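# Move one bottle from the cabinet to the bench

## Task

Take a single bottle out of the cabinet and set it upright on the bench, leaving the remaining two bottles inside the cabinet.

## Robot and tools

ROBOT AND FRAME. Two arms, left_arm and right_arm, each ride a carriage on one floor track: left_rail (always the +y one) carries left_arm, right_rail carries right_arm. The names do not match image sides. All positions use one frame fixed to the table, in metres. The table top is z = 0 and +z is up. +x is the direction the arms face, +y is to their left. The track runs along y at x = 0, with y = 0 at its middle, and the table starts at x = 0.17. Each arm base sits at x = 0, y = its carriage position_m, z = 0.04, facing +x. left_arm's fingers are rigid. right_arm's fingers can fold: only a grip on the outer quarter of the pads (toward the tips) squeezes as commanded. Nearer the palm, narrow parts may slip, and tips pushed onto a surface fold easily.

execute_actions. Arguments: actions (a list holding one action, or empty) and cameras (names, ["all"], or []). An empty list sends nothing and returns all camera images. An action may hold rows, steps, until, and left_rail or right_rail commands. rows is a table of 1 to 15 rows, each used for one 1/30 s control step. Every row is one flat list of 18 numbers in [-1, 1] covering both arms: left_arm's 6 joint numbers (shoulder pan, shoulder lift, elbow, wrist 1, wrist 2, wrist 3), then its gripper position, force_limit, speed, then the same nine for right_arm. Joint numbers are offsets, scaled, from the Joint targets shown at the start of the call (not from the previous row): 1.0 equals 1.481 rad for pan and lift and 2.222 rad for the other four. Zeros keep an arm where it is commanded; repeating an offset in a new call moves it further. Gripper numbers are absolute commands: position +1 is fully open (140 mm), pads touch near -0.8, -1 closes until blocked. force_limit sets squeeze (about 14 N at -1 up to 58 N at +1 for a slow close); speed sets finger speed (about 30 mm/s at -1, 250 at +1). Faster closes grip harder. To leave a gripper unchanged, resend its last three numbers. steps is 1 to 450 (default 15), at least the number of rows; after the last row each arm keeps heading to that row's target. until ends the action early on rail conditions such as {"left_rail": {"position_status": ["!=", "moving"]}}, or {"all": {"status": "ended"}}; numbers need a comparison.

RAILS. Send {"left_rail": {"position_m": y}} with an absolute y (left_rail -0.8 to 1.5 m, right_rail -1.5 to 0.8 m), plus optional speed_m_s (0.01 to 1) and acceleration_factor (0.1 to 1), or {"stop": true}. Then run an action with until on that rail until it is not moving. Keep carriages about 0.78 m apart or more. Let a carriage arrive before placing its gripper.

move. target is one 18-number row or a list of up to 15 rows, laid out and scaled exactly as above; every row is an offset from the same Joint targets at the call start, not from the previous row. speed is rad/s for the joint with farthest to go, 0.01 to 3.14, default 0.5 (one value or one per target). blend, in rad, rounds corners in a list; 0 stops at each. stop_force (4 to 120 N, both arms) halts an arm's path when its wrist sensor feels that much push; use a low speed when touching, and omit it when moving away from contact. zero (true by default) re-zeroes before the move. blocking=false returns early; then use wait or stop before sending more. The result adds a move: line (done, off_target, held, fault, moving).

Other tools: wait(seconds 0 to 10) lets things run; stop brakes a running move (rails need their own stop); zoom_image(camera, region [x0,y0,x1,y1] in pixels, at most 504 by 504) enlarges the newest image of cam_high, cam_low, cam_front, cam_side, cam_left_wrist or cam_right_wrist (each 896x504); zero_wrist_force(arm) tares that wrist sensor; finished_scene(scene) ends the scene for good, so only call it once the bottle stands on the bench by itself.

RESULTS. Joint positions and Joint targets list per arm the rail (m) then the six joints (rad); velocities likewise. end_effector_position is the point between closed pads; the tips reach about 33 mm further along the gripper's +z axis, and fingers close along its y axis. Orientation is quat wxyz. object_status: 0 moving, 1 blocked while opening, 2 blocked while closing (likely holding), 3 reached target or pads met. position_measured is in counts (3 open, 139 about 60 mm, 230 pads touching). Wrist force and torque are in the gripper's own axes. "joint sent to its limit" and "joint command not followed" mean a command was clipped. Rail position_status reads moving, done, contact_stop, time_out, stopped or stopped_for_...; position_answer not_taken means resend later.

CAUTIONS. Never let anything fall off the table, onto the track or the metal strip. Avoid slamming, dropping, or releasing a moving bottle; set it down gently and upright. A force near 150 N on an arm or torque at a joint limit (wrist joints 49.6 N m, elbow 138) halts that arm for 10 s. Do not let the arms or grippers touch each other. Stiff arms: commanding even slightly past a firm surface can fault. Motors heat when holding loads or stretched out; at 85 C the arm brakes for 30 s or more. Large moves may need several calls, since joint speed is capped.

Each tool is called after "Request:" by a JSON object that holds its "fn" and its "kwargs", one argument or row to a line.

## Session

Request:
{"fn": "execute_actions", "kwargs": {
  "actions": []
}}

Scene clock: 0.00 s.
left_arm: end_effector_position=(+0.3563, +1.1223, +0.5790) position_measured=3 object_status=3 end_effector_quat_wxyz=(+0.000, +0.000, +1.000, +0.000) | right_arm: end_effector_position=(+0.3563, -1.0530, +0.5790) position_measured=3 object_status=3 end_effector_quat_wxyz=(+0.000, +0.000, +1.000, +0.000)
Joint positions: left_arm=[1.044 -0.28 -2.157 1.821 -1.235 -1.571 -0.28] | right_arm=[-1.132 -0.281 -2.157 1.821 -1.235 -1.571 -0.28]
Joint velocities: within noise
Joint torques (N m): no reading
Motor temperatures (°C): left_arm=[27 30 32 38 33 33] | right_arm=[26 29 30 34 30 37]
Wrist force (N): no reading
Wrist torque (N m): no reading
Wrist force, peak (N): no reading
Joint targets: left_arm=[1.044 -0.280 -2.157 1.821 -1.235 -1.571 -0.280] | right_arm=[-1.132 -0.281 -2.157 1.821 -1.235 -1.571 -0.280]
Tool commands: left_gripper/position=+1.0 left_gripper/force_limit=+1.0 left_gripper/speed=+1.0 right_gripper/position=+1.0 right_gripper/force_limit=+1.0 right_gripper/speed=+1.0
left_rail: position_m=1.044 position_status=done
right_rail: position_m=-1.132 position_status=done

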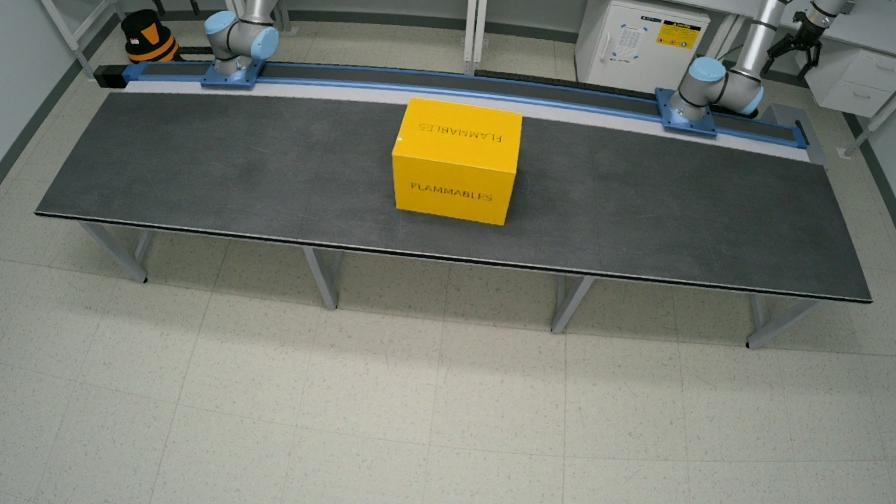

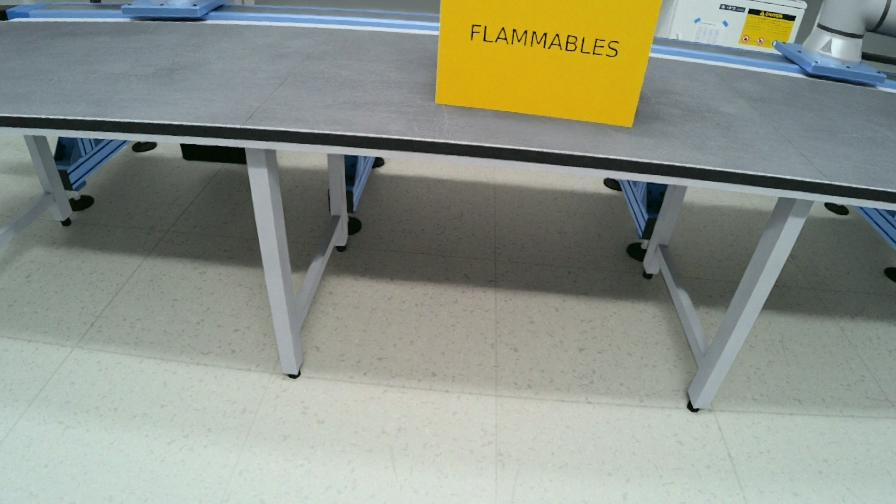

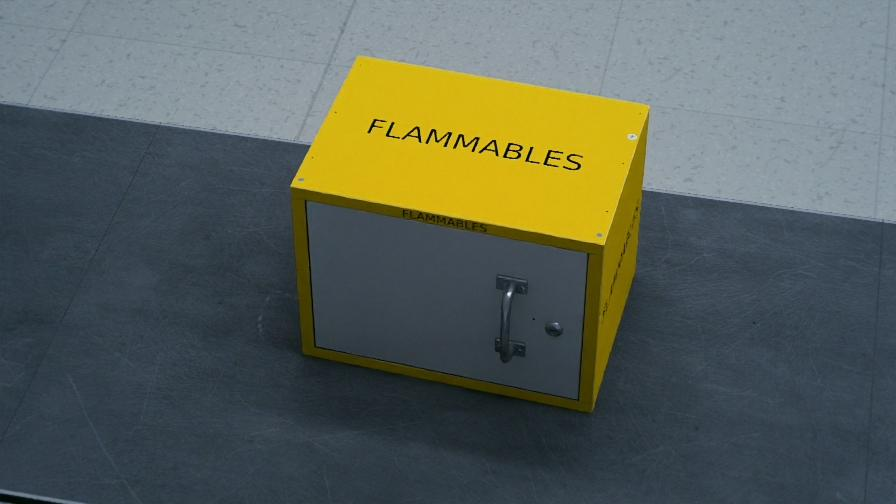

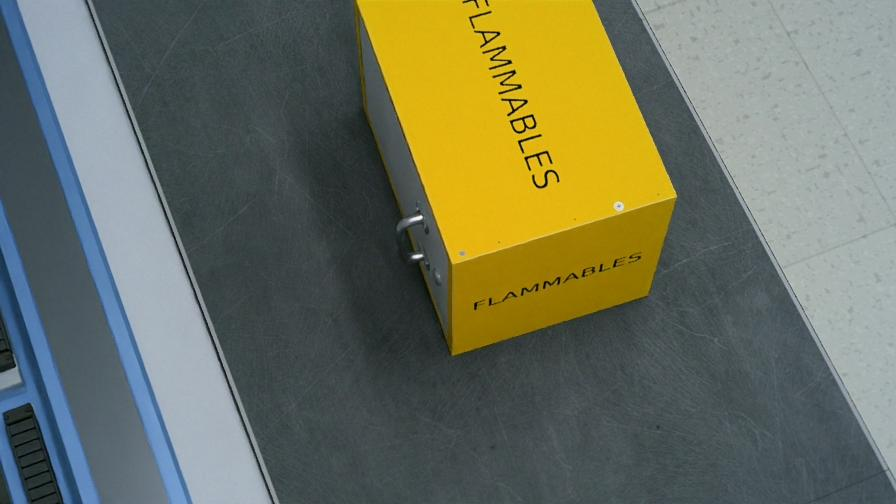

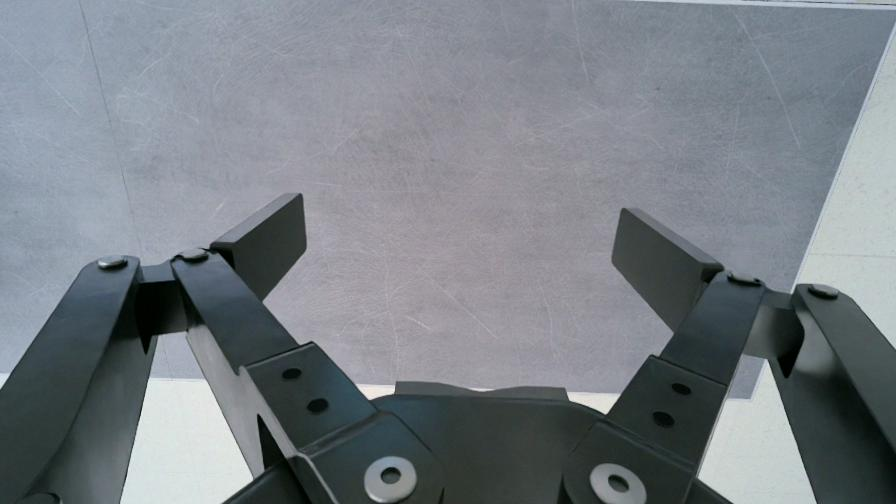

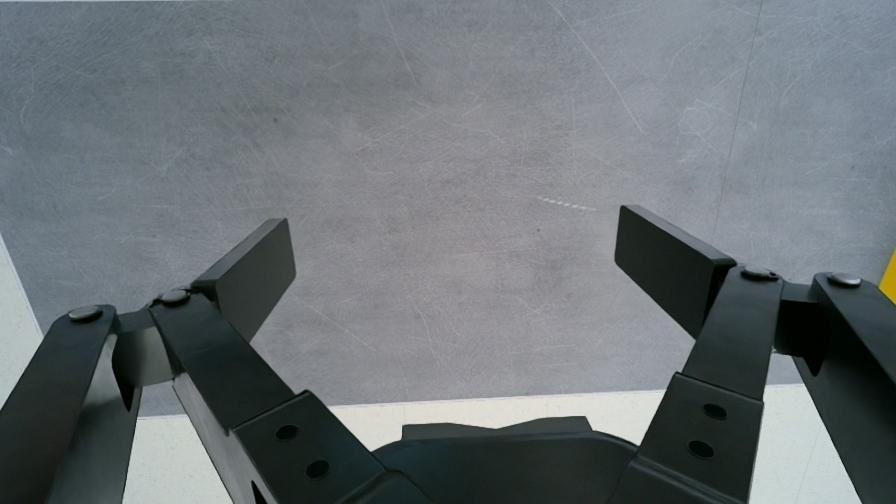

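Request:
{"fn": "move", "kwargs": {
  "target": [0,0,0,0,0,0,1,1,1,0.4585,0.1641,0.167,-0.2763,0,0.35,1,1,1],
  "speed": 0.6
}}

Request:
{"fn": "execute_actions", "kwargs": {
  "actions": [
    {"right_rail":{"position_m":-0.43,"speed_m_s":0.4,"acceleration_factor":0.6},"steps":200,"until":{"right_rail":{"position_status":["!=","moving"]}}}
  ],
  "cameras": ["cam_right_wrist","cam_front"]
}}

Scene clock: 2.77 s.
left_arm: end_effector_position=(+0.3563, +1.1223, +0.5790) position_measured=3 object_status=3 end_effector_quat_wxyz=(+0.000, +0.000, +1.000, +0.000) | right_arm: end_effector_position=(+0.3595, -0.7913, +0.3002) position_measured=3 object_status=3 end_effector_quat_wxyz=(+0.000, +0.049, +0.999, +0.000)
Joint positions: left_arm=[1.044 -0.28 -2.157 1.821 -1.235 -1.571 -0.28] | right_arm=[-1.132 0.398 -1.914 2.192 -1.849 -1.571 0.497]
Joint torques (N m): left_arm=[0.24 -1.48 -51.74 -5.05 -0.42 0.3] | right_arm=[12.53 -9.97 -39.02 -8.14 0.15 3.56]
Wrist force (N): left_arm=[-0.3 0.5 0.1] | right_arm=[-0.4 -0.5 0.1]
Wrist torque (N m): left_arm=[0.12 0.06 -0.01] | right_arm=[-0.16 0.02 -0.06]
Wrist force, peak (N): left_arm=[-0.4 0.5 0.9] | right_arm=[1.1 -1.2 -2.6]
Joint targets: left_arm=[1.044 -0.280 -2.157 1.821 -1.235 -1.571 -0.280] | right_arm=[-1.132 0.399 -1.914 2.192 -1.849 -1.571 0.497]
left_rail: position_m=1.044 position_status=done
right_rail: position_m=-1.132 position_status=done
move: done

Scene clock: 5.53 s.
left_arm: end_effector_position=(+0.3563, +1.1223, +0.5790) position_measured=3 object_status=3 end_effector_quat_wxyz=(+0.000, +0.000, +1.000, +0.000) | right_arm: end_effector_position=(+0.3594, -0.0896, +0.3001) position_measured=3 object_status=3 end_effector_quat_wxyz=(+0.000, +0.049, +0.999, +0.000)
Joint positions: left_arm=[1.044 -0.28 -2.157 1.821 -1.235 -1.571 -0.28] | right_arm=[-0.43 0.399 -1.914 2.192 -1.849 -1.571 0.497]
Joint torques (N m): left_arm=[-0.79 0.64 -52.04 -4.92 -0.61 0.05] | right_arm=[7.07 -20.53 -50.72 -6.47 0.06 3.5]
Wrist force (N): left_arm=[-0.2 0.1 0.2] | right_arm=[-0.2 0.0 0.1]
Wrist torque (N m): left_arm=[0.02 0.04 0.00] | right_arm=[-0.03 -0.03 -0.05]
Wrist force, peak (N): left_arm=[-0.2 0.7 -0.4] | right_arm=[-0.2 -1.9 0.4]
Joint targets: left_arm=[1.044 -0.280 -2.157 1.821 -1.235 -1.571 -0.280] | right_arm=[-0.430 0.399 -1.914 2.192 -1.849 -1.571 0.497]
Tool commands: left_gripper/position=+1.0 left_gripper/force_limit=+1.0 left_gripper/speed=+1.0 right_gripper/position=+1.0 right_gripper/force_limit=+1.0 right_gripper/speed=+1.0
left_rail: position_m=1.044 position_status=done
right_rail: position_m=-0.430 speed_m_s=0.40 position_status=done
Images, in order (width x height): cam_front 896x504, cam_right_wrist 896x504.

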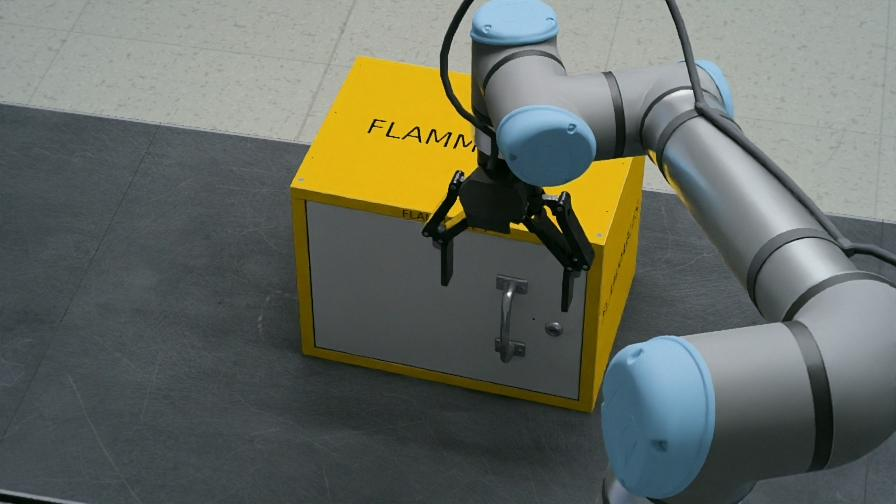

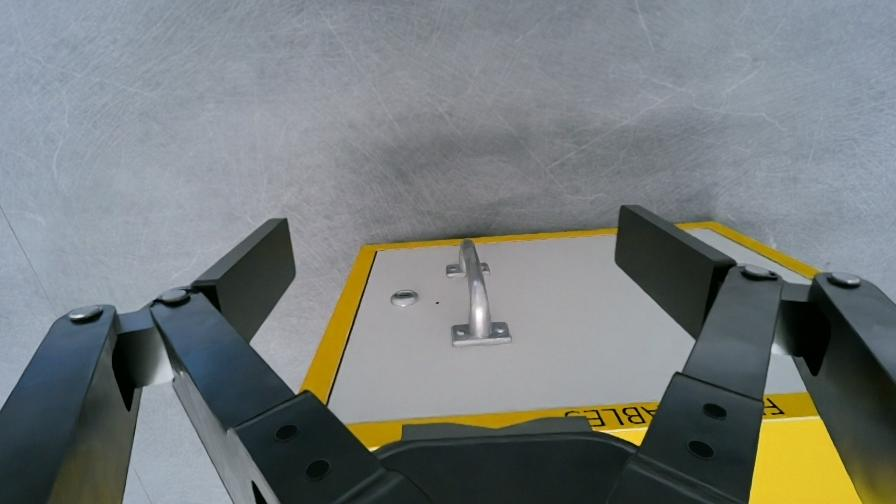

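Request:
{"fn": "execute_actions", "kwargs": {
  "actions": [
    {"right_rail":{"position_m":-0.44},"steps":60,"until":{"right_rail":{"position_status":["!=","moving"]}}}
  ]
}}

Request:
{"fn": "move", "kwargs": {
  "target": [
    [0,0,0,0,0,0,1,1,1,0.0186,0.0689,0.0549,-0.1008,0,-0.0113,1,1,1],
    [0,0,0,0,0,0,1,1,1,-0.0189,0.1472,0.0234,-0.1215,0,-0.0365,1,1,1]
  ],
  "speed": 0.15,
  "stop_force": 15,
  "cameras": ["cam_right_wrist","cam_front"]
}}

Scene clock: 7.87 s.
left_arm: end_effector_position=(+0.3563, +1.1223, +0.5790) position_measured=3 object_status=3 end_effector_quat_wxyz=(+0.000, +0.000, +1.000, +0.000) | right_arm: end_effector_position=(+0.3594, -0.0996, +0.3001) position_measured=3 object_status=3 end_effector_quat_wxyz=(+0.000, +0.049, +0.999, +0.000)
Joint positions: left_arm=[1.044 -0.28 -2.157 1.821 -1.235 -1.571 -0.28] | right_arm=[-0.44 0.399 -1.914 2.192 -1.849 -1.571 0.497]
Joint torques (N m): left_arm=[0.38 -2.9 -51.88 -4.85 -0.49 0.41] | right_arm=[2.67 -32.22 -59.04 -5.1 0.33 3.49]
Wrist force (N): left_arm=[-0.4 0.3 0.1] | right_arm=[-0.3 -0.5 0.1]
Wrist torque (N m): left_arm=[0.08 0.08 0.00] | right_arm=[-0.14 -0.02 -0.05]
Wrist force, peak (N): left_arm=[-0.6 0.4 0.5] | right_arm=[-1.0 -1.8 0.6]
Joint targets: left_arm=[1.044 -0.280 -2.157 1.821 -1.235 -1.571 -0.280] | right_arm=[-0.440 0.399 -1.914 2.192 -1.849 -1.571 0.497]
Tool commands: left_gripper/position=+1.0 left_gripper/force_limit=+1.0 left_gripper/speed=+1.0 right_gripper/position=+1.0 right_gripper/force_limit=+1.0 right_gripper/speed=+1.0
left_rail: position_m=1.044 position_status=done
right_rail: position_m=-0.440 speed_m_s=0.40 position_status=done

Scene clock: 11.33 s.
left_arm: end_effector_position=(+0.3563, +1.1223, +0.5790) position_measured=3 object_status=3 end_effector_quat_wxyz=(+0.000, +0.000, +1.000, +0.000) | right_arm: end_effector_position=(+0.4321, -0.0852, +0.1901) position_measured=3 object_status=3 end_effector_quat_wxyz=(+0.000, +0.023, +1.000, +0.000)
Joint positions: left_arm=[1.044 -0.28 -2.157 1.821 -1.235 -1.571 -0.28] | right_arm=[-0.44 0.371 -1.696 2.244 -2.119 -1.571 0.416]
Joint torques (N m): left_arm=[-1.08 -1.93 -51.81 -4.78 -0.57 -0.13] | right_arm=[-13.53 -25.71 -58.65 -8.15 0.22 -3.42]
Wrist force (N): left_arm=[0.1 0.1 -0.1] | right_arm=[-0.6 -0.5 -0.4]
Wrist torque (N m): left_arm=[0.03 -0.02 0.00] | right_arm=[-0.15 0.11 0.12]
Wrist force, peak (N): left_arm=[-0.6 0.8 -0.4] | right_arm=[-1.5 -0.4 -0.5]
Joint targets: left_arm=[1.044 -0.280 -2.157 1.821 -1.235 -1.571 -0.280] | right_arm=[-0.440 0.371 -1.696 2.244 -2.119 -1.571 0.416]
left_rail: position_m=1.044 position_status=done
right_rail: position_m=-0.440 speed_m_s=0.40 position_status=done
move: done
Images, in order (width x height): cam_front 896x504, cam_right_wrist 896x504.

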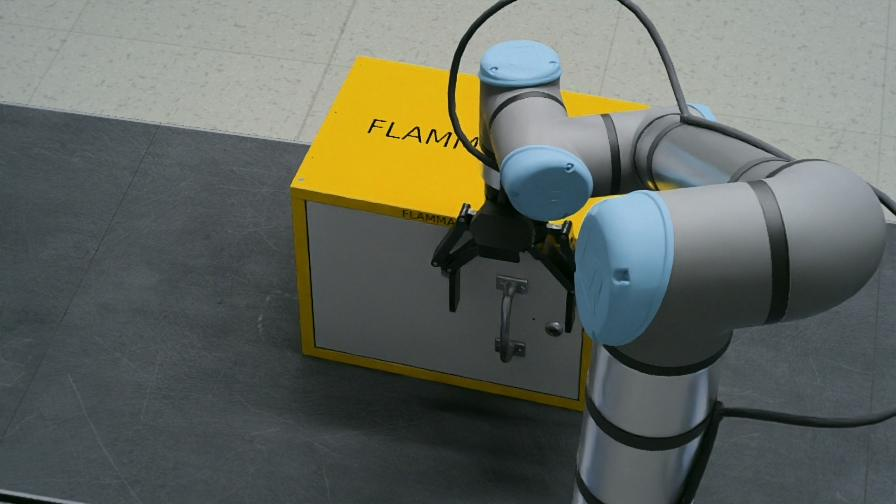

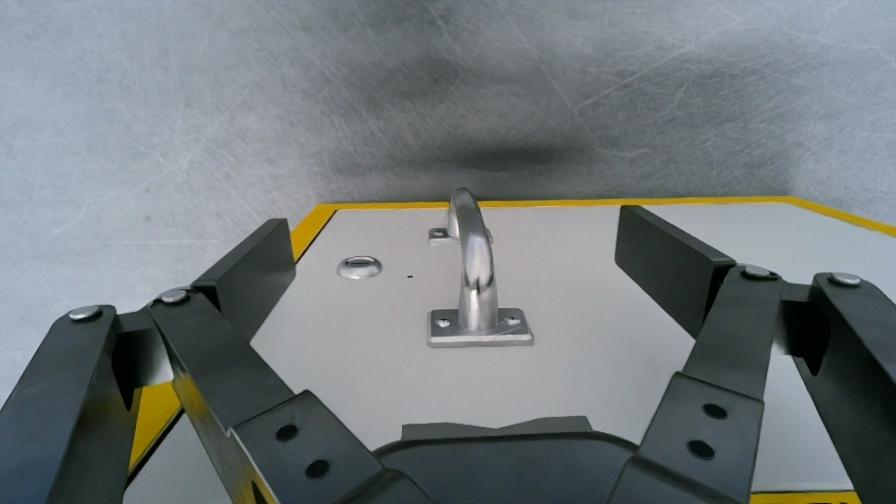

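Request:
{"fn": "execute_actions", "kwargs": {
  "actions": [
    {"rows":[[0,0,0,0,0,0,1,1,1,0,0,0,0,0,0,-1,-0.1,-1]],"steps":150}
  ]
}}

Request:
{"fn": "move", "kwargs": {
  "target": [
    [0,0,0,0,0,0,1,1,1,0.0369,-0.0355,0.0194,0.0044,0,0.1008,-1,-0.1,-1],
    [0,0,0,0,0,0,1,1,1,0.119,-0.0654,0.0343,0.0094,0,0.2733,-1,-0.1,-1],
    [0,0,0,0,0,0,1,1,1,0.2338,-0.0502,0.0269,0.0067,0,0.4833,-1,-0.1,-1],
    [0,0,0,0,0,0,1,1,1,0.3412,0.0093,-0.0051,-0.001,0,0.6885,-1,-0.1,-1],
    [0,0,0,0,0,0,1,1,1,0.418,0.0925,-0.0571,-0.0045,0,0.8732,-1,-0.1,-1],
    [0,0,0,0,0,0,1,1,1,0.451,0.1607,-0.1069,-0.0002,0,0.997,-1,-0.1,-1]
  ],
  "speed": [0.12,0.28,0.28,0.28,0.28,0.28],
  "blend": 0.05,
  "stop_force": 60,
  "cameras": ["cam_front","cam_side"]
}}

Scene clock: 17.60 s.
left_arm: end_effector_position=(+0.3563, +1.1223, +0.5790) position_measured=3 object_status=3 end_effector_quat_wxyz=(+0.000, +0.000, +1.000, +0.000) | right_arm: end_effector_position=(+0.4321, -0.0852, +0.1902) position_measured=213 object_status=2 end_effector_quat_wxyz=(+0.000, +0.023, +1.000, +0.000)
Joint positions: left_arm=[1.044 -0.28 -2.157 1.821 -1.235 -1.571 -0.28] | right_arm=[-0.44 0.371 -1.696 2.244 -2.119 -1.571 0.416]
Joint torques (N m): left_arm=[0.95 -2.47 -51.53 -4.84 -0.62 0.41] | right_arm=[-12.96 -29.9 -28.52 1.34 -2.13 -3.52]
Wrist force (N): left_arm=[-0.2 0.1 -0.2] | right_arm=[-2.6 9.3 -7.1]
Wrist torque (N m): left_arm=[0.03 0.04 0.00] | right_arm=[-0.34 0.09 0.21]
Wrist force, peak (N): left_arm=[-0.8 0.3 -0.1] | right_arm=[-4.7 14.8 -5.4]
Joint targets: left_arm=[1.044 -0.280 -2.157 1.821 -1.235 -1.571 -0.280] | right_arm=[-0.440 0.371 -1.696 2.244 -2.119 -1.571 0.416]
left_rail: position_m=1.044 position_status=done
right_rail: position_m=-0.440 speed_m_s=0.40 position_status=done

Scene clock: 27.70 s.
left_arm: end_effector_position=(+0.3563, +1.1223, +0.5790) position_measured=3 object_status=3 end_effector_quat_wxyz=(+0.000, +0.000, +1.000, +0.000) | right_arm: end_effector_position=(+0.1931, +0.2314, +0.1907) position_measured=213 object_status=2 end_effector_quat_wxyz=(+0.000, +0.715, +0.699, +0.000)
Joint positions: left_arm=[1.044 -0.28 -2.157 1.821 -1.235 -1.571 -0.28] | right_arm=[-0.44 1.039 -1.458 2.006 -2.119 -1.571 2.631]
Joint torques (N m): left_arm=[0.69 -1.73 -51 -5.06 -0.63 0.47] | right_arm=[24.62 -48.04 -56.66 -0.43 7.83 3.17]
Wrist force (N): left_arm=[-0.3 0.0 0.0] | right_arm=[-9.6 15.4 -1.1]
Wrist torque (N m): left_arm=[0.00 0.07 0.00] | right_arm=[-0.91 0.66 0.32]
Wrist force, peak (N): left_arm=[0.0 0.8 -0.7] | right_arm=[-1.5 -20.4 -20.1]
Joint targets: left_arm=[1.044 -0.280 -2.157 1.821 -1.235 -1.571 -0.280] | right_arm=[-0.440 1.039 -1.458 2.006 -2.119 -1.571 2.631]
left_rail: position_m=1.044 position_status=done
right_rail: position_m=-0.440 speed_m_s=0.40 position_status=done
move: done
Images, in order (width x height): cam_front 896x504, cam_side 896x504.

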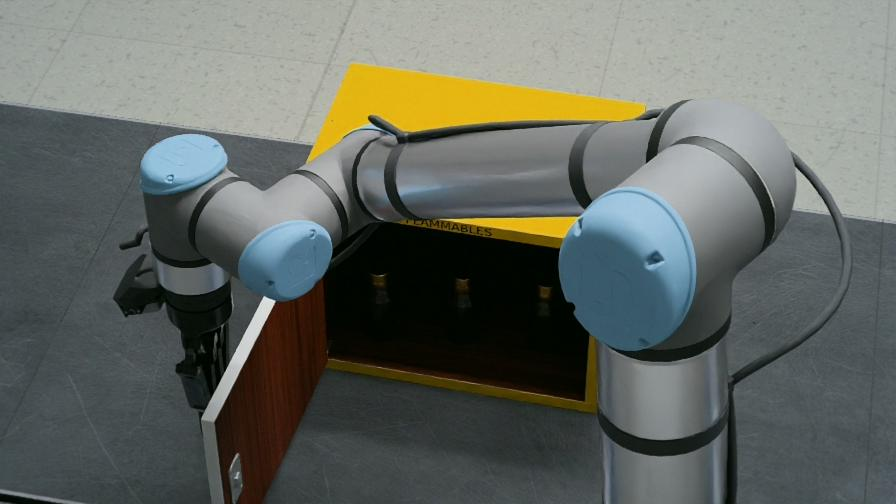

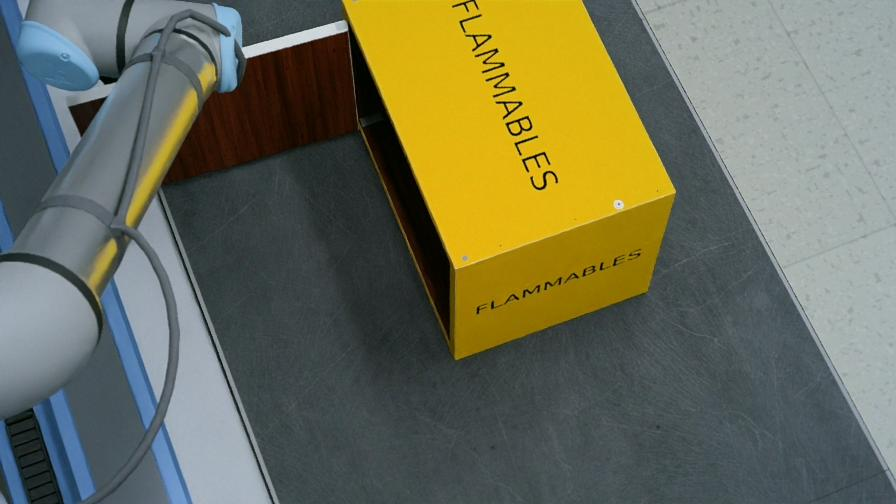

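Request:
{"fn": "execute_actions", "kwargs": {
  "actions": [
    {"rows":[[0,0,0,0,0,0,1,1,1,0,0,0,0,0,0,1,0,-0.3]],"steps":75}
  ]
}}

Request:
{"fn": "move", "kwargs": {
  "target": [
    [0,0,0,0,0,0,1,1,1,0,-0.0939,-0.1931,0.2552,0,0,1,0,-0.3],
    [0,0,0,0,0,0,1,1,1,-0.0635,-0.1384,-0.0855,0.298,0.99,-0.981,1,0,-0.3]
  ],
  "speed": [0.4,1.2],
  "blend": 0.1,
  "cameras": ["cam_front"]
}}

Request:
{"fn": "execute_actions", "kwargs": {
  "actions": [
    {"right_rail":{"position_m":-0.32},"steps":90,"until":{"right_rail":{"position_status":["!=","moving"]}}}
  ]
}}

Request:
{"fn": "move", "kwargs": {
  "target": [
    [0,0,0,0,0,0,1,1,1,0,0,0,0.6071,0.761,0,0.11,0,-0.3],
    [0,0,0,0,0,0,1,1,1,-0.064,-0.0794,0.3095,0.6071,0.761,0,0.11,0,-0.3]
  ],
  "speed": [1.2,0.6],
  "blend": 0.1,
  "cameras": ["cam_right_wrist"]
}}

Scene clock: 31.77 s.
left_arm: end_effector_position=(+0.3563, +1.1223, +0.5790) position_measured=3 object_status=3 end_effector_quat_wxyz=(+0.000, +0.000, +1.000, +0.000) | right_arm: end_effector_position=(+0.1931, +0.2314, +0.1907) position_measured=3 object_status=3 end_effector_quat_wxyz=(+0.000, +0.715, +0.699, +0.000)
Joint positions: left_arm=[1.044 -0.28 -2.157 1.821 -1.235 -1.571 -0.28] | right_arm=[-0.44 1.039 -1.458 2.006 -2.119 -1.571 2.631]
Joint torques (N m): left_arm=[-1.79 -3.31 -51.11 -4.66 -0.44 0.42] | right_arm=[-12.97 -62.09 -54.76 -6.4 -1.64 3.22]
Wrist force (N): left_arm=[-0.3 0.5 0.3] | right_arm=[-3.3 -0.9 -0.5]
Wrist torque (N m): left_arm=[0.11 0.06 0.00] | right_arm=[-0.24 0.74 -0.09]
Wrist force, peak (N): left_arm=[-0.7 0.3 -0.3] | right_arm=[-10.0 15.9 -1.5]
Joint targets: left_arm=[1.044 -0.280 -2.157 1.821 -1.235 -1.571 -0.280] | right_arm=[-0.440 1.039 -1.458 2.006 -2.119 -1.571 2.631]
left_rail: position_m=1.044 position_status=done
right_rail: position_m=-0.440 speed_m_s=0.40 position_status=done

Scene clock: 35.87 s.
left_arm: end_effector_position=(+0.3563, +1.1223, +0.5790) position_measured=3 object_status=3 end_effector_quat_wxyz=(+0.000, +0.000, +1.000, +0.000) | right_arm: end_effector_position=(+0.0325, +0.3721, +0.9048) position_measured=3 object_status=3 end_effector_quat_wxyz=(+0.614, -0.005, -0.465, -0.638)
Joint positions: left_arm=[1.044 -0.28 -2.157 1.821 -1.235 -1.571 -0.28] | right_arm=[-0.44 0.945 -1.663 1.816 -1.457 0.629 0.452]
Joint torques (N m): left_arm=[1.1 -3.8 -51.25 -4.63 -0.4 0.28] | right_arm=[-11.94 -63.51 -41.34 -2.05 4.86 -3.21]
Wrist force (N): left_arm=[0.2 0.2 0.1] | right_arm=[-2.7 -1.3 -6.2]
Wrist torque (N m): left_arm=[0.05 -0.05 0.00] | right_arm=[-0.30 0.44 0.29]
Wrist force, peak (N): left_arm=[-0.9 0.0 -0.3] | right_arm=[-3.0 -0.7 -6.9]
Joint targets: left_arm=[1.044 -0.280 -2.157 1.821 -1.235 -1.571 -0.280] | right_arm=[-0.440 0.945 -1.663 1.816 -1.457 0.629 0.452]
left_rail: position_m=1.044 position_status=done
right_rail: position_m=-0.440 speed_m_s=0.40 position_status=done
move: done
Images, in order (width x height): cam_front 896x504.

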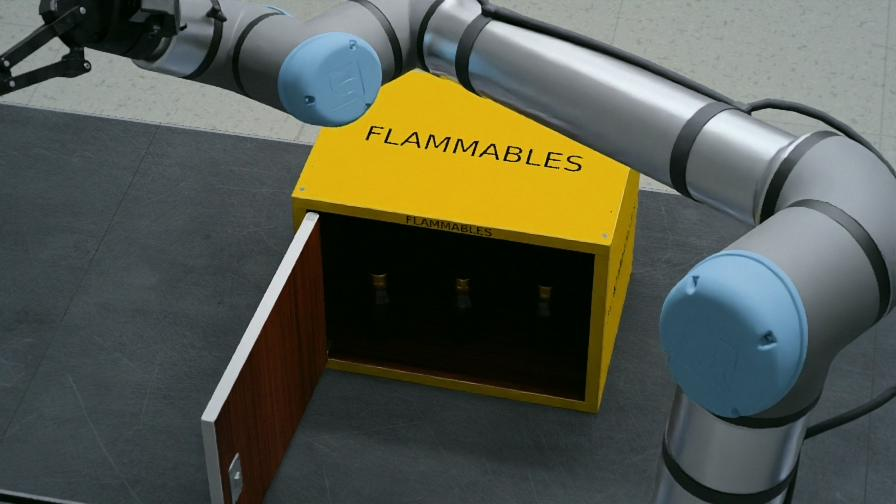

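Scene clock: 37.10 s.
left_arm: end_effector_position=(+0.3563, +1.1223, +0.5790) position_measured=3 object_status=3 end_effector_quat_wxyz=(+0.000, +0.000, +1.000, +0.000) | right_arm: end_effector_position=(+0.0325, +0.4921, +0.9048) position_measured=3 object_status=3 end_effector_quat_wxyz=(+0.614, -0.005, -0.465, -0.638)
Joint positions: left_arm=[1.044 -0.28 -2.157 1.821 -1.235 -1.571 -0.28] | right_arm=[-0.32 0.945 -1.663 1.816 -1.457 0.629 0.452]
Joint torques (N m): left_arm=[0.82 -3.2 -51.18 -4.75 -0.72 0.24] | right_arm=[-9.92 -37.27 -45.96 -2.92 2.48 -3.31]
Wrist force (N): left_arm=[0.0 0.0 0.3] | right_arm=[-2.8 -1.4 -6.8]
Wrist torque (N m): left_arm=[0.01 0.01 0.01] | right_arm=[-0.32 0.47 0.29]
Wrist force, peak (N): left_arm=[-0.2 0.2 -0.8] | right_arm=[-2.2 -1.7 -7.5]
Joint targets: left_arm=[1.044 -0.280 -2.157 1.821 -1.235 -1.571 -0.280] | right_arm=[-0.320 0.945 -1.663 1.816 -1.457 0.629 0.452]
Tool commands: left_gripper/position=+1.0 left_gripper/force_limit=+1.0 left_gripper/speed=+1.0 right_gripper/position=+1.0 right_gripper/force_limit=+0.0 right_gripper/speed=-0.3
left_rail: position_m=1.044 position_status=done
right_rail: position_m=-0.320 speed_m_s=0.40 position_status=done

Scene clock: 40.50 s.
left_arm: end_effector_position=(+0.3563, +1.1223, +0.5790) position_measured=3 object_status=3 end_effector_quat_wxyz=(+0.000, +0.000, +1.000, +0.000) | right_arm: end_effector_position=(+0.3308, -0.0311, +0.1997) position_measured=115 object_status=3 end_effector_quat_wxyz=(-0.001, +0.843, -0.001, +0.537)
Joint positions: left_arm=[1.044 -0.28 -2.157 1.821 -1.235 -1.571 -0.28] | right_arm=[-0.32 0.85 -1.78 2.504 -0.108 2.32 0.452]
Joint torques (N m): left_arm=[0.39 -4.67 -51.5 -4.77 -0.33 0.34] | right_arm=[-13.12 -34.19 -22.42 1.29 2.66 -3.18]
Wrist force (N): left_arm=[-0.1 0.5 0.1] | right_arm=[-3.9 -2.6 -2.1]
Wrist torque (N m): left_arm=[0.11 0.03 0.00] | right_arm=[-0.66 0.73 0.19]
Wrist force, peak (N): left_arm=[-0.7 0.7 0.1] | right_arm=[-2.8 -1.6 -6.7]
Joint targets: left_arm=[1.044 -0.280 -2.157 1.821 -1.235 -1.571 -0.280] | right_arm=[-0.320 0.850 -1.780 2.504 -0.108 2.320 0.452]
left_rail: position_m=1.044 position_status=done
right_rail: position_m=-0.320 speed_m_s=0.40 position_status=done
move: done
Images, in order (width x height): cam_right_wrist 896x504.

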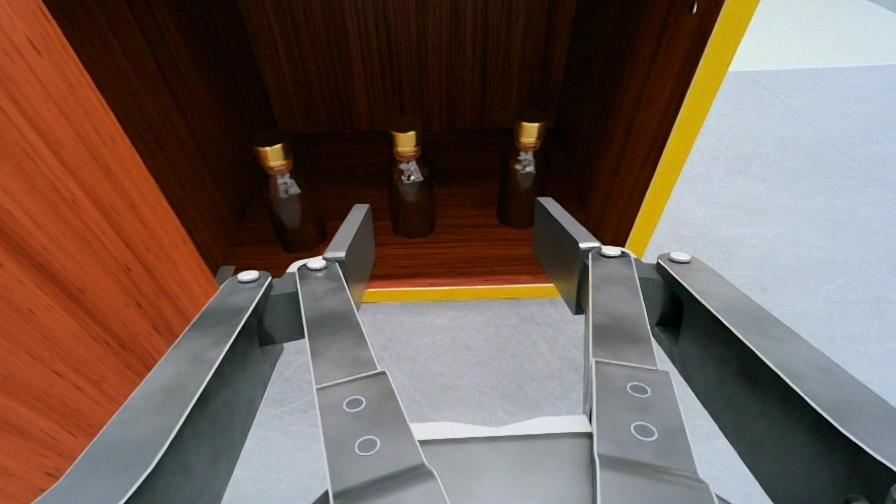

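Request:
{"fn": "move", "kwargs": {
  "target": [0,0,0,0,0,0,1,1,1,-0.1652,0.1068,0.0314,-0.1573,-0.1249,-0.0953,0.11,0,-0.3],
  "speed": 0.25,
  "stop_force": 20,
  "cameras": ["cam_right_wrist"]
}}

Scene clock: 44.13 s.
left_arm: end_effector_position=(+0.3563, +1.1223, +0.5790) position_measured=3 object_status=3 end_effector_quat_wxyz=(+0.000, +0.000, +1.000, +0.000) | right_arm: end_effector_position=(+0.4088, -0.0136, +0.1177) position_measured=115 object_status=3 end_effector_quat_wxyz=(-0.022, +0.843, +0.034, +0.537)
Joint positions: left_arm=[1.044 -0.28 -2.157 1.821 -1.235 -1.571 -0.28] | right_arm=[-0.32 0.605 -1.622 2.574 -0.458 2.042 0.24]
Joint torques (N m): left_arm=[0.58 -2.52 -51.75 -5.04 -0.44 0.42] | right_arm=[-13.59 -13.46 -16.48 -3.61 -1.2 -3.37]
Wrist force (N): left_arm=[-0.7 0.4 0.6] | right_arm=[-3.8 -2.2 -1.5]
Wrist torque (N m): left_arm=[0.09 0.14 0.00] | right_arm=[-0.53 0.65 0.13]
Wrist force, peak (N): left_arm=[-0.7 0.4 0.6] | right_arm=[-4.5 -2.9 -1.2]
Joint targets: left_arm=[1.044 -0.280 -2.157 1.821 -1.235 -1.571 -0.280] | right_arm=[-0.320 0.605 -1.622 2.574 -0.458 2.042 0.240]
left_rail: position_m=1.044 position_status=done
right_rail: position_m=-0.320 speed_m_s=0.40 position_status=done
move: done
Images, in order (width x height): cam_right_wrist 896x504.

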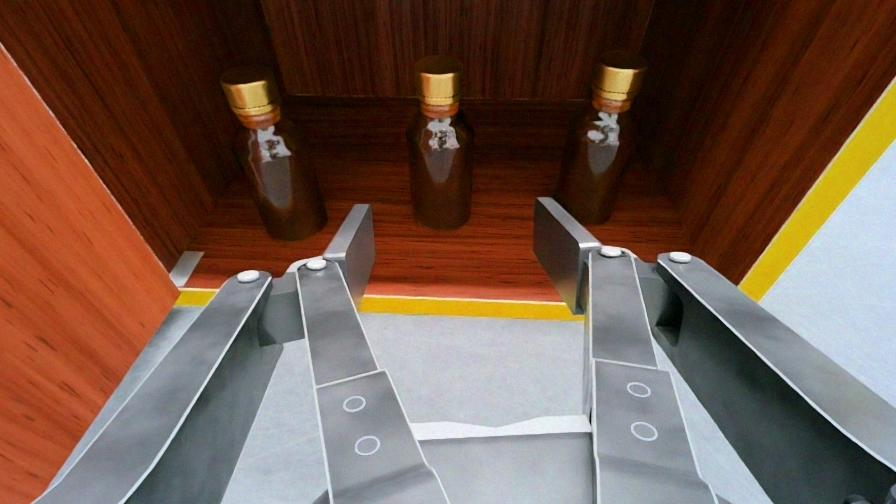

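Request:
{"fn": "move", "kwargs": {
  "target": [0,0,0,0,0,0,1,1,1,-0.1188,0.1547,-0.0379,-0.0806,-0.0703,-0.0395,0.11,0,-0.3],
  "speed": 0.12,
  "stop_force": 10,
  "cameras": ["cam_right_wrist"]
}}

Scene clock: 47.77 s.
left_arm: end_effector_position=(+0.3563, +1.1223, +0.5790) position_measured=3 object_status=3 end_effector_quat_wxyz=(+0.000, +0.000, +1.000, +0.000) | right_arm: end_effector_position=(+0.5227, -0.0054, +0.0641) position_measured=115 object_status=3 end_effector_quat_wxyz=(-0.021, +0.843, +0.034, +0.537)
Joint positions: left_arm=[1.044 -0.28 -2.157 1.821 -1.235 -1.571 -0.28] | right_arm=[-0.32 0.429 -1.393 2.49 -0.637 1.886 0.152]
Joint torques (N m): left_arm=[1.36 -4.14 -51.95 -4.9 -0.36 0.24] | right_arm=[-11.63 -30.69 -35.37 -3.94 -1.7 -3.35]
Wrist force (N): left_arm=[-0.2 0.1 0.1] | right_arm=[-3.9 -2.0 -1.7]
Wrist torque (N m): left_arm=[0.03 0.04 0.00] | right_arm=[-0.52 0.69 0.21]
Wrist force, peak (N): left_arm=[0.0 0.4 -0.8] | right_arm=[-4.5 -2.1 -2.5]
Joint targets: left_arm=[1.044 -0.280 -2.157 1.821 -1.235 -1.571 -0.280] | right_arm=[-0.320 0.429 -1.393 2.490 -0.637 1.886 0.152]
left_rail: position_m=1.044 position_status=done
right_rail: position_m=-0.320 speed_m_s=0.40 position_status=done
move: done
Images, in order (width x height): cam_right_wrist 896x504.

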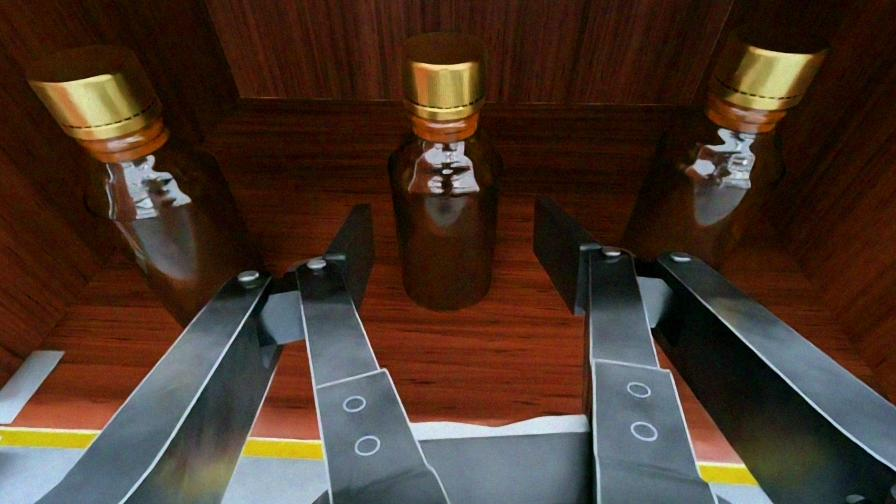

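Request:
{"fn": "execute_actions", "kwargs": {
  "actions": [
    {"rows":[[0,0,0,0,0,0,1,1,1,0.004,0,0,0,0,0,0.11,0,-0.3],[0,0,0,0,0,0,1,1,1,0.004,0,0,0,0,0,-1,-0.1,-1]],"steps":110}
  ]
}}

Scene clock: 51.97 s.
left_arm: end_effector_position=(+0.3563, +1.1223, +0.5790) position_measured=3 object_status=3 end_effector_quat_wxyz=(+0.000, +0.000, +1.000, +0.000) | right_arm: end_effector_position=(+0.5208, -0.0023, +0.0641) position_measured=162 object_status=2 end_effector_quat_wxyz=(-0.023, +0.842, +0.036, +0.537)
Joint positions: left_arm=[1.044 -0.28 -2.157 1.821 -1.235 -1.571 -0.28] | right_arm=[-0.32 0.435 -1.393 2.49 -0.637 1.886 0.152]
Joint torques (N m): left_arm=[0.04 -3.85 -51.29 -4.92 -0.83 0.27] | right_arm=[-5.84 -52.19 -11.78 0.45 1.39 -3.25]
Wrist force (N): left_arm=[-0.3 0.3 -0.3] | right_arm=[0.4 -2.8 -8.6]
Wrist torque (N m): left_arm=[0.06 0.06 0.00] | right_arm=[-0.45 0.71 0.28]
Wrist force, peak (N): left_arm=[-0.1 0.9 -0.5] | right_arm=[0.4 -2.6 -9.0]
Joint targets: left_arm=[1.044 -0.280 -2.157 1.821 -1.235 -1.571 -0.280] | right_arm=[-0.320 0.435 -1.393 2.490 -0.637 1.886 0.152]
left_rail: position_m=1.044 position_status=done
right_rail: position_m=-0.320 speed_m_s=0.40 position_status=done

Request:
{"fn": "move", "kwargs": {
  "target": [
    [0,0,0,0,0,0,1,1,1,0,-0.0469,-0.007,0.038,0,0,-1,-0.1,-1],
    [0,0,0,0,0,0,1,1,1,0.1733,-0.1825,0.0461,0.1015,0.1044,0.0613,-1,-0.1,-1]
  ],
  "speed": [0.06,0.15],
  "cameras": ["cam_right_wrist","cam_side"]
}}

Request:
{"fn": "execute_actions", "kwargs": {
  "actions": [
    {"right_rail":{"position_m":-0.85,"speed_m_s":0.25,"acceleration_factor":0.25},"steps":200,"until":{"right_rail":{"position_status":["!=","moving"]}}}
  ]
}}

Request:
{"fn": "move", "kwargs": {
  "target": [0,0,0,0,0,0,1,1,1,-0.1492,0.0434,-0.0299,-0.0219,-0.0877,-0.0521,-1,-0.1,-1],
  "speed": 0.2
}}

Request:
{"fn": "move", "kwargs": {
  "target": [0,0,0,0,0,0,1,1,1,0,0.1396,0.0215,-0.1145,0,0,-1,-0.1,-1],
  "speed": 0.06,
  "stop_force": 5,
  "cameras": ["cam_right_wrist","cam_high"]
}}

Scene clock: 57.77 s.
left_arm: end_effector_position=(+0.3563, +1.1223, +0.5790) position_measured=3 object_status=3 end_effector_quat_wxyz=(+0.000, +0.000, +1.000, +0.000) | right_arm: end_effector_position=(+0.3710, -0.0167, +0.1249) position_measured=162 object_status=2 end_effector_quat_wxyz=(-0.022, +0.843, +0.034, +0.537)
Joint positions: left_arm=[1.044 -0.28 -2.157 1.821 -1.235 -1.571 -0.28] | right_arm=[-0.32 0.692 -1.663 2.592 -0.412 2.118 0.288]
Joint torques (N m): left_arm=[-0.79 -1.46 -51.79 -4.89 -0.52 -0.03] | right_arm=[9.64 -39.74 -18.45 3.03 3.08 3.47]
Wrist force (N): left_arm=[-0.5 0.4 0.1] | right_arm=[-5.7 -2.5 0.2]
Wrist torque (N m): left_arm=[0.10 0.10 0.01] | right_arm=[-0.59 0.45 -0.02]
Wrist force, peak (N): left_arm=[-0.3 0.6 -0.5] | right_arm=[-0.1 -2.6 -8.8]
Joint targets: left_arm=[1.044 -0.280 -2.157 1.821 -1.235 -1.571 -0.280] | right_arm=[-0.320 0.692 -1.663 2.592 -0.411 2.118 0.288]
left_rail: position_m=1.044 position_status=done
right_rail: position_m=-0.320 speed_m_s=0.40 position_status=done
move: done
Images, in order (width x height): cam_side 896x504, cam_right_wrist 896x504.

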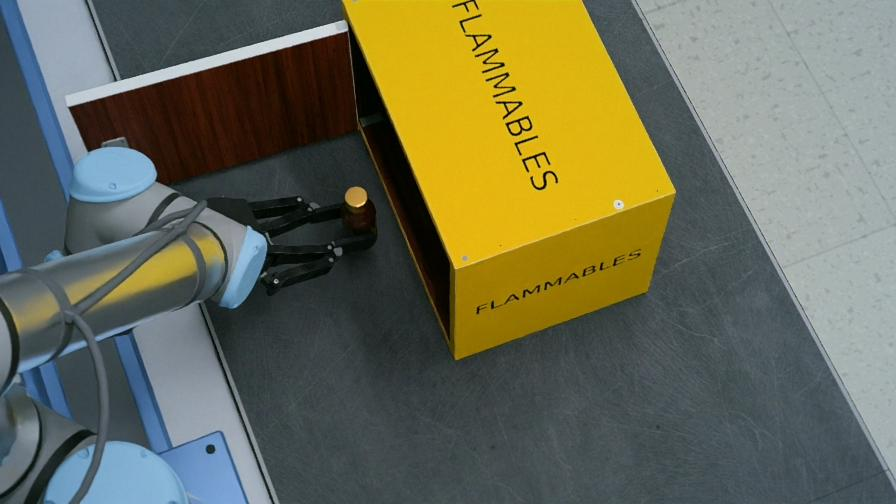

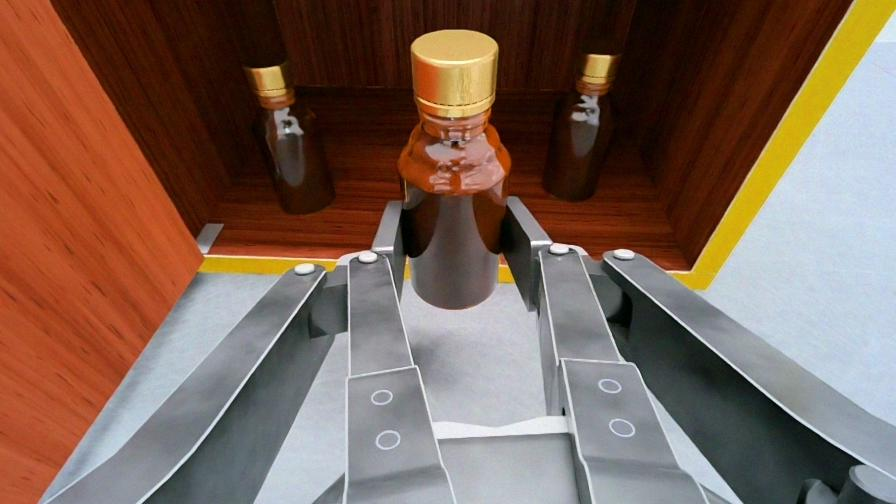

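Scene clock: 61.27 s.
left_arm: end_effector_position=(+0.3563, +1.1223, +0.5790) position_measured=3 object_status=3 end_effector_quat_wxyz=(+0.000, +0.000, +1.000, +0.000) | right_arm: end_effector_position=(+0.3709, -0.5467, +0.1249) position_measured=162 object_status=2 end_effector_quat_wxyz=(-0.022, +0.843, +0.034, +0.537)
Joint positions: left_arm=[1.044 -0.28 -2.157 1.821 -1.235 -1.571 -0.28] | right_arm=[-0.85 0.692 -1.663 2.592 -0.411 2.118 0.288]
Joint torques (N m): left_arm=[1.16 -3.59 -51.08 -4.85 -0.57 0.19] | right_arm=[6.26 -35.44 -29.35 1 2.37 3.45]
Wrist force (N): left_arm=[-0.3 -0.2 0.1] | right_arm=[-5.8 -2.5 -0.1]
Wrist torque (N m): left_arm=[-0.05 0.06 -0.01] | right_arm=[-0.60 0.46 -0.02]
Wrist force, peak (N): left_arm=[-0.4 0.8 0.0] | right_arm=[-6.4 -3.0 -0.4]
Joint targets: left_arm=[1.044 -0.280 -2.157 1.821 -1.235 -1.571 -0.280] | right_arm=[-0.850 0.692 -1.663 2.592 -0.411 2.118 0.288]
Tool commands: left_gripper/position=+1.0 left_gripper/force_limit=+1.0 left_gripper/speed=+1.0 right_gripper/position=-1.0 right_gripper/force_limit=-0.1 right_gripper/speed=-1.0
left_rail: position_m=1.044 position_status=done
right_rail: position_m=-0.850 speed_m_s=0.25 position_status=done

Scene clock: 62.93 s.
left_arm: end_effector_position=(+0.3563, +1.1223, +0.5790) position_measured=3 object_status=3 end_effector_quat_wxyz=(+0.000, +0.000, +1.000, +0.000) | right_arm: end_effector_position=(+0.4710, -0.5467, +0.1252) position_measured=162 object_status=2 end_effector_quat_wxyz=(-0.022, +0.843, +0.034, +0.537)
Joint positions: left_arm=[1.044 -0.28 -2.157 1.821 -1.235 -1.571 -0.28] | right_arm=[-0.85 0.471 -1.599 2.526 -0.46 1.923 0.173]
Joint torques (N m): left_arm=[-0.54 -2.82 -51.27 -4.79 -0.49 -0.09] | right_arm=[-12.32 -17.04 -42.84 -4.61 -0.54 -2.88]
Wrist force (N): left_arm=[-0.4 0.3 0.1] | right_arm=[-6.0 -1.9 0.0]
Wrist torque (N m): left_arm=[0.06 0.08 0.00] | right_arm=[-0.52 0.58 0.13]
Wrist force, peak (N): left_arm=[-0.7 0.1 -0.6] | right_arm=[-7.1 -2.2 0.0]
Joint targets: left_arm=[1.044 -0.280 -2.157 1.821 -1.235 -1.571 -0.280] | right_arm=[-0.850 0.471 -1.599 2.526 -0.460 1.923 0.173]
left_rail: position_m=1.044 position_status=done
right_rail: position_m=-0.850 speed_m_s=0.25 position_status=done
move: done

Scene clock: 68.53 s.
left_arm: end_effector_position=(+0.3563, +1.1223, +0.5790) position_measured=3 object_status=3 end_effector_quat_wxyz=(+0.000, +0.000, +1.000, +0.000) | right_arm: end_effector_position=(+0.4713, -0.5466, +0.0459) position_measured=162 object_status=2 end_effector_quat_wxyz=(-0.022, +0.843, +0.034, +0.537)
Joint positions: left_arm=[1.044 -0.28 -2.157 1.821 -1.235 -1.571 -0.28] | right_arm=[-0.85 0.471 -1.397 2.572 -0.708 1.923 0.173]
Joint torques (N m): left_arm=[-1.08 -2.75 -51.74 -4.91 -0.43 0.23] | right_arm=[-4.83 -55.58 -32.62 0.84 -1.17 -3.34]
Wrist force (N): left_arm=[-0.3 0.0 -0.3] | right_arm=[-6.3 -2.5 -0.8]
Wrist torque (N m): left_arm=[0.00 0.06 0.00] | right_arm=[-0.64 0.86 0.19]
Wrist force, peak (N): left_arm=[-0.8 0.3 -0.6] | right_arm=[12.6 -2.1 -11.6]
Joint targets: left_arm=[1.044 -0.280 -2.157 1.821 -1.235 -1.571 -0.280] | right_arm=[-0.850 0.471 -1.397 2.572 -0.708 1.923 0.173]
left_rail: position_m=1.044 position_status=done
right_rail: position_m=-0.850 speed_m_s=0.25 position_status=done
move: contact (right_arm)
Images, in order (width x height): cam_high 896x504, cam_right_wrist 896x504.

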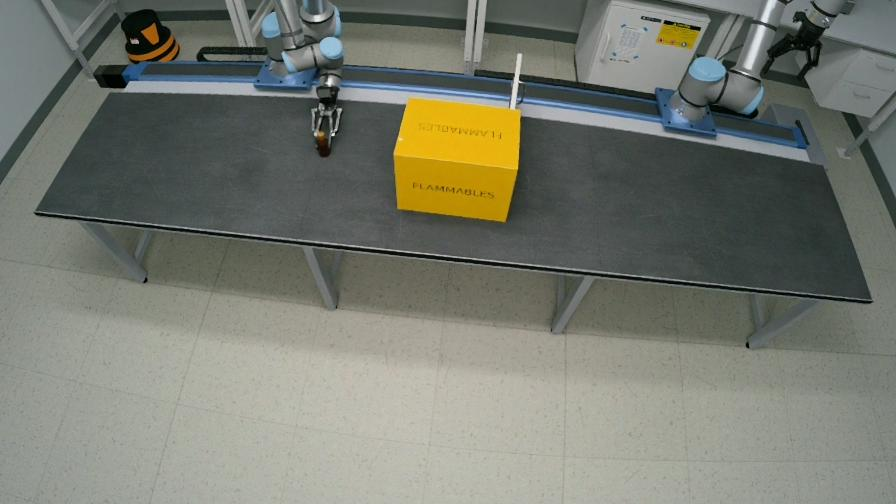

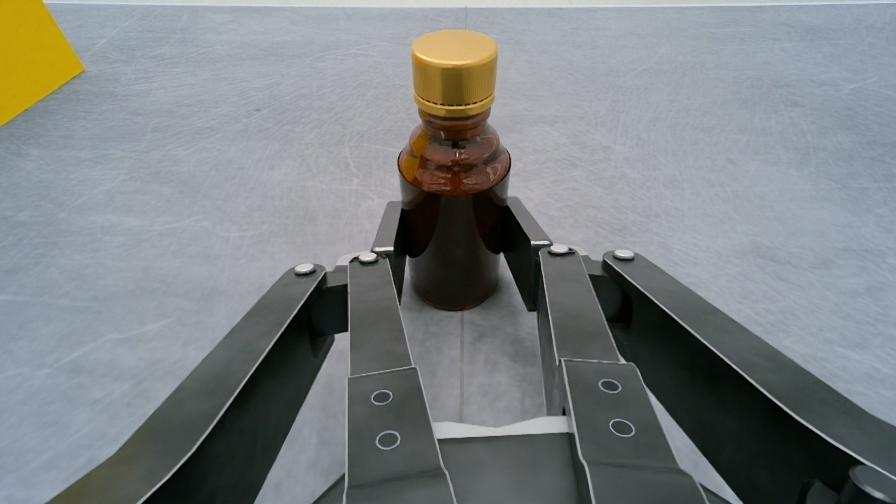

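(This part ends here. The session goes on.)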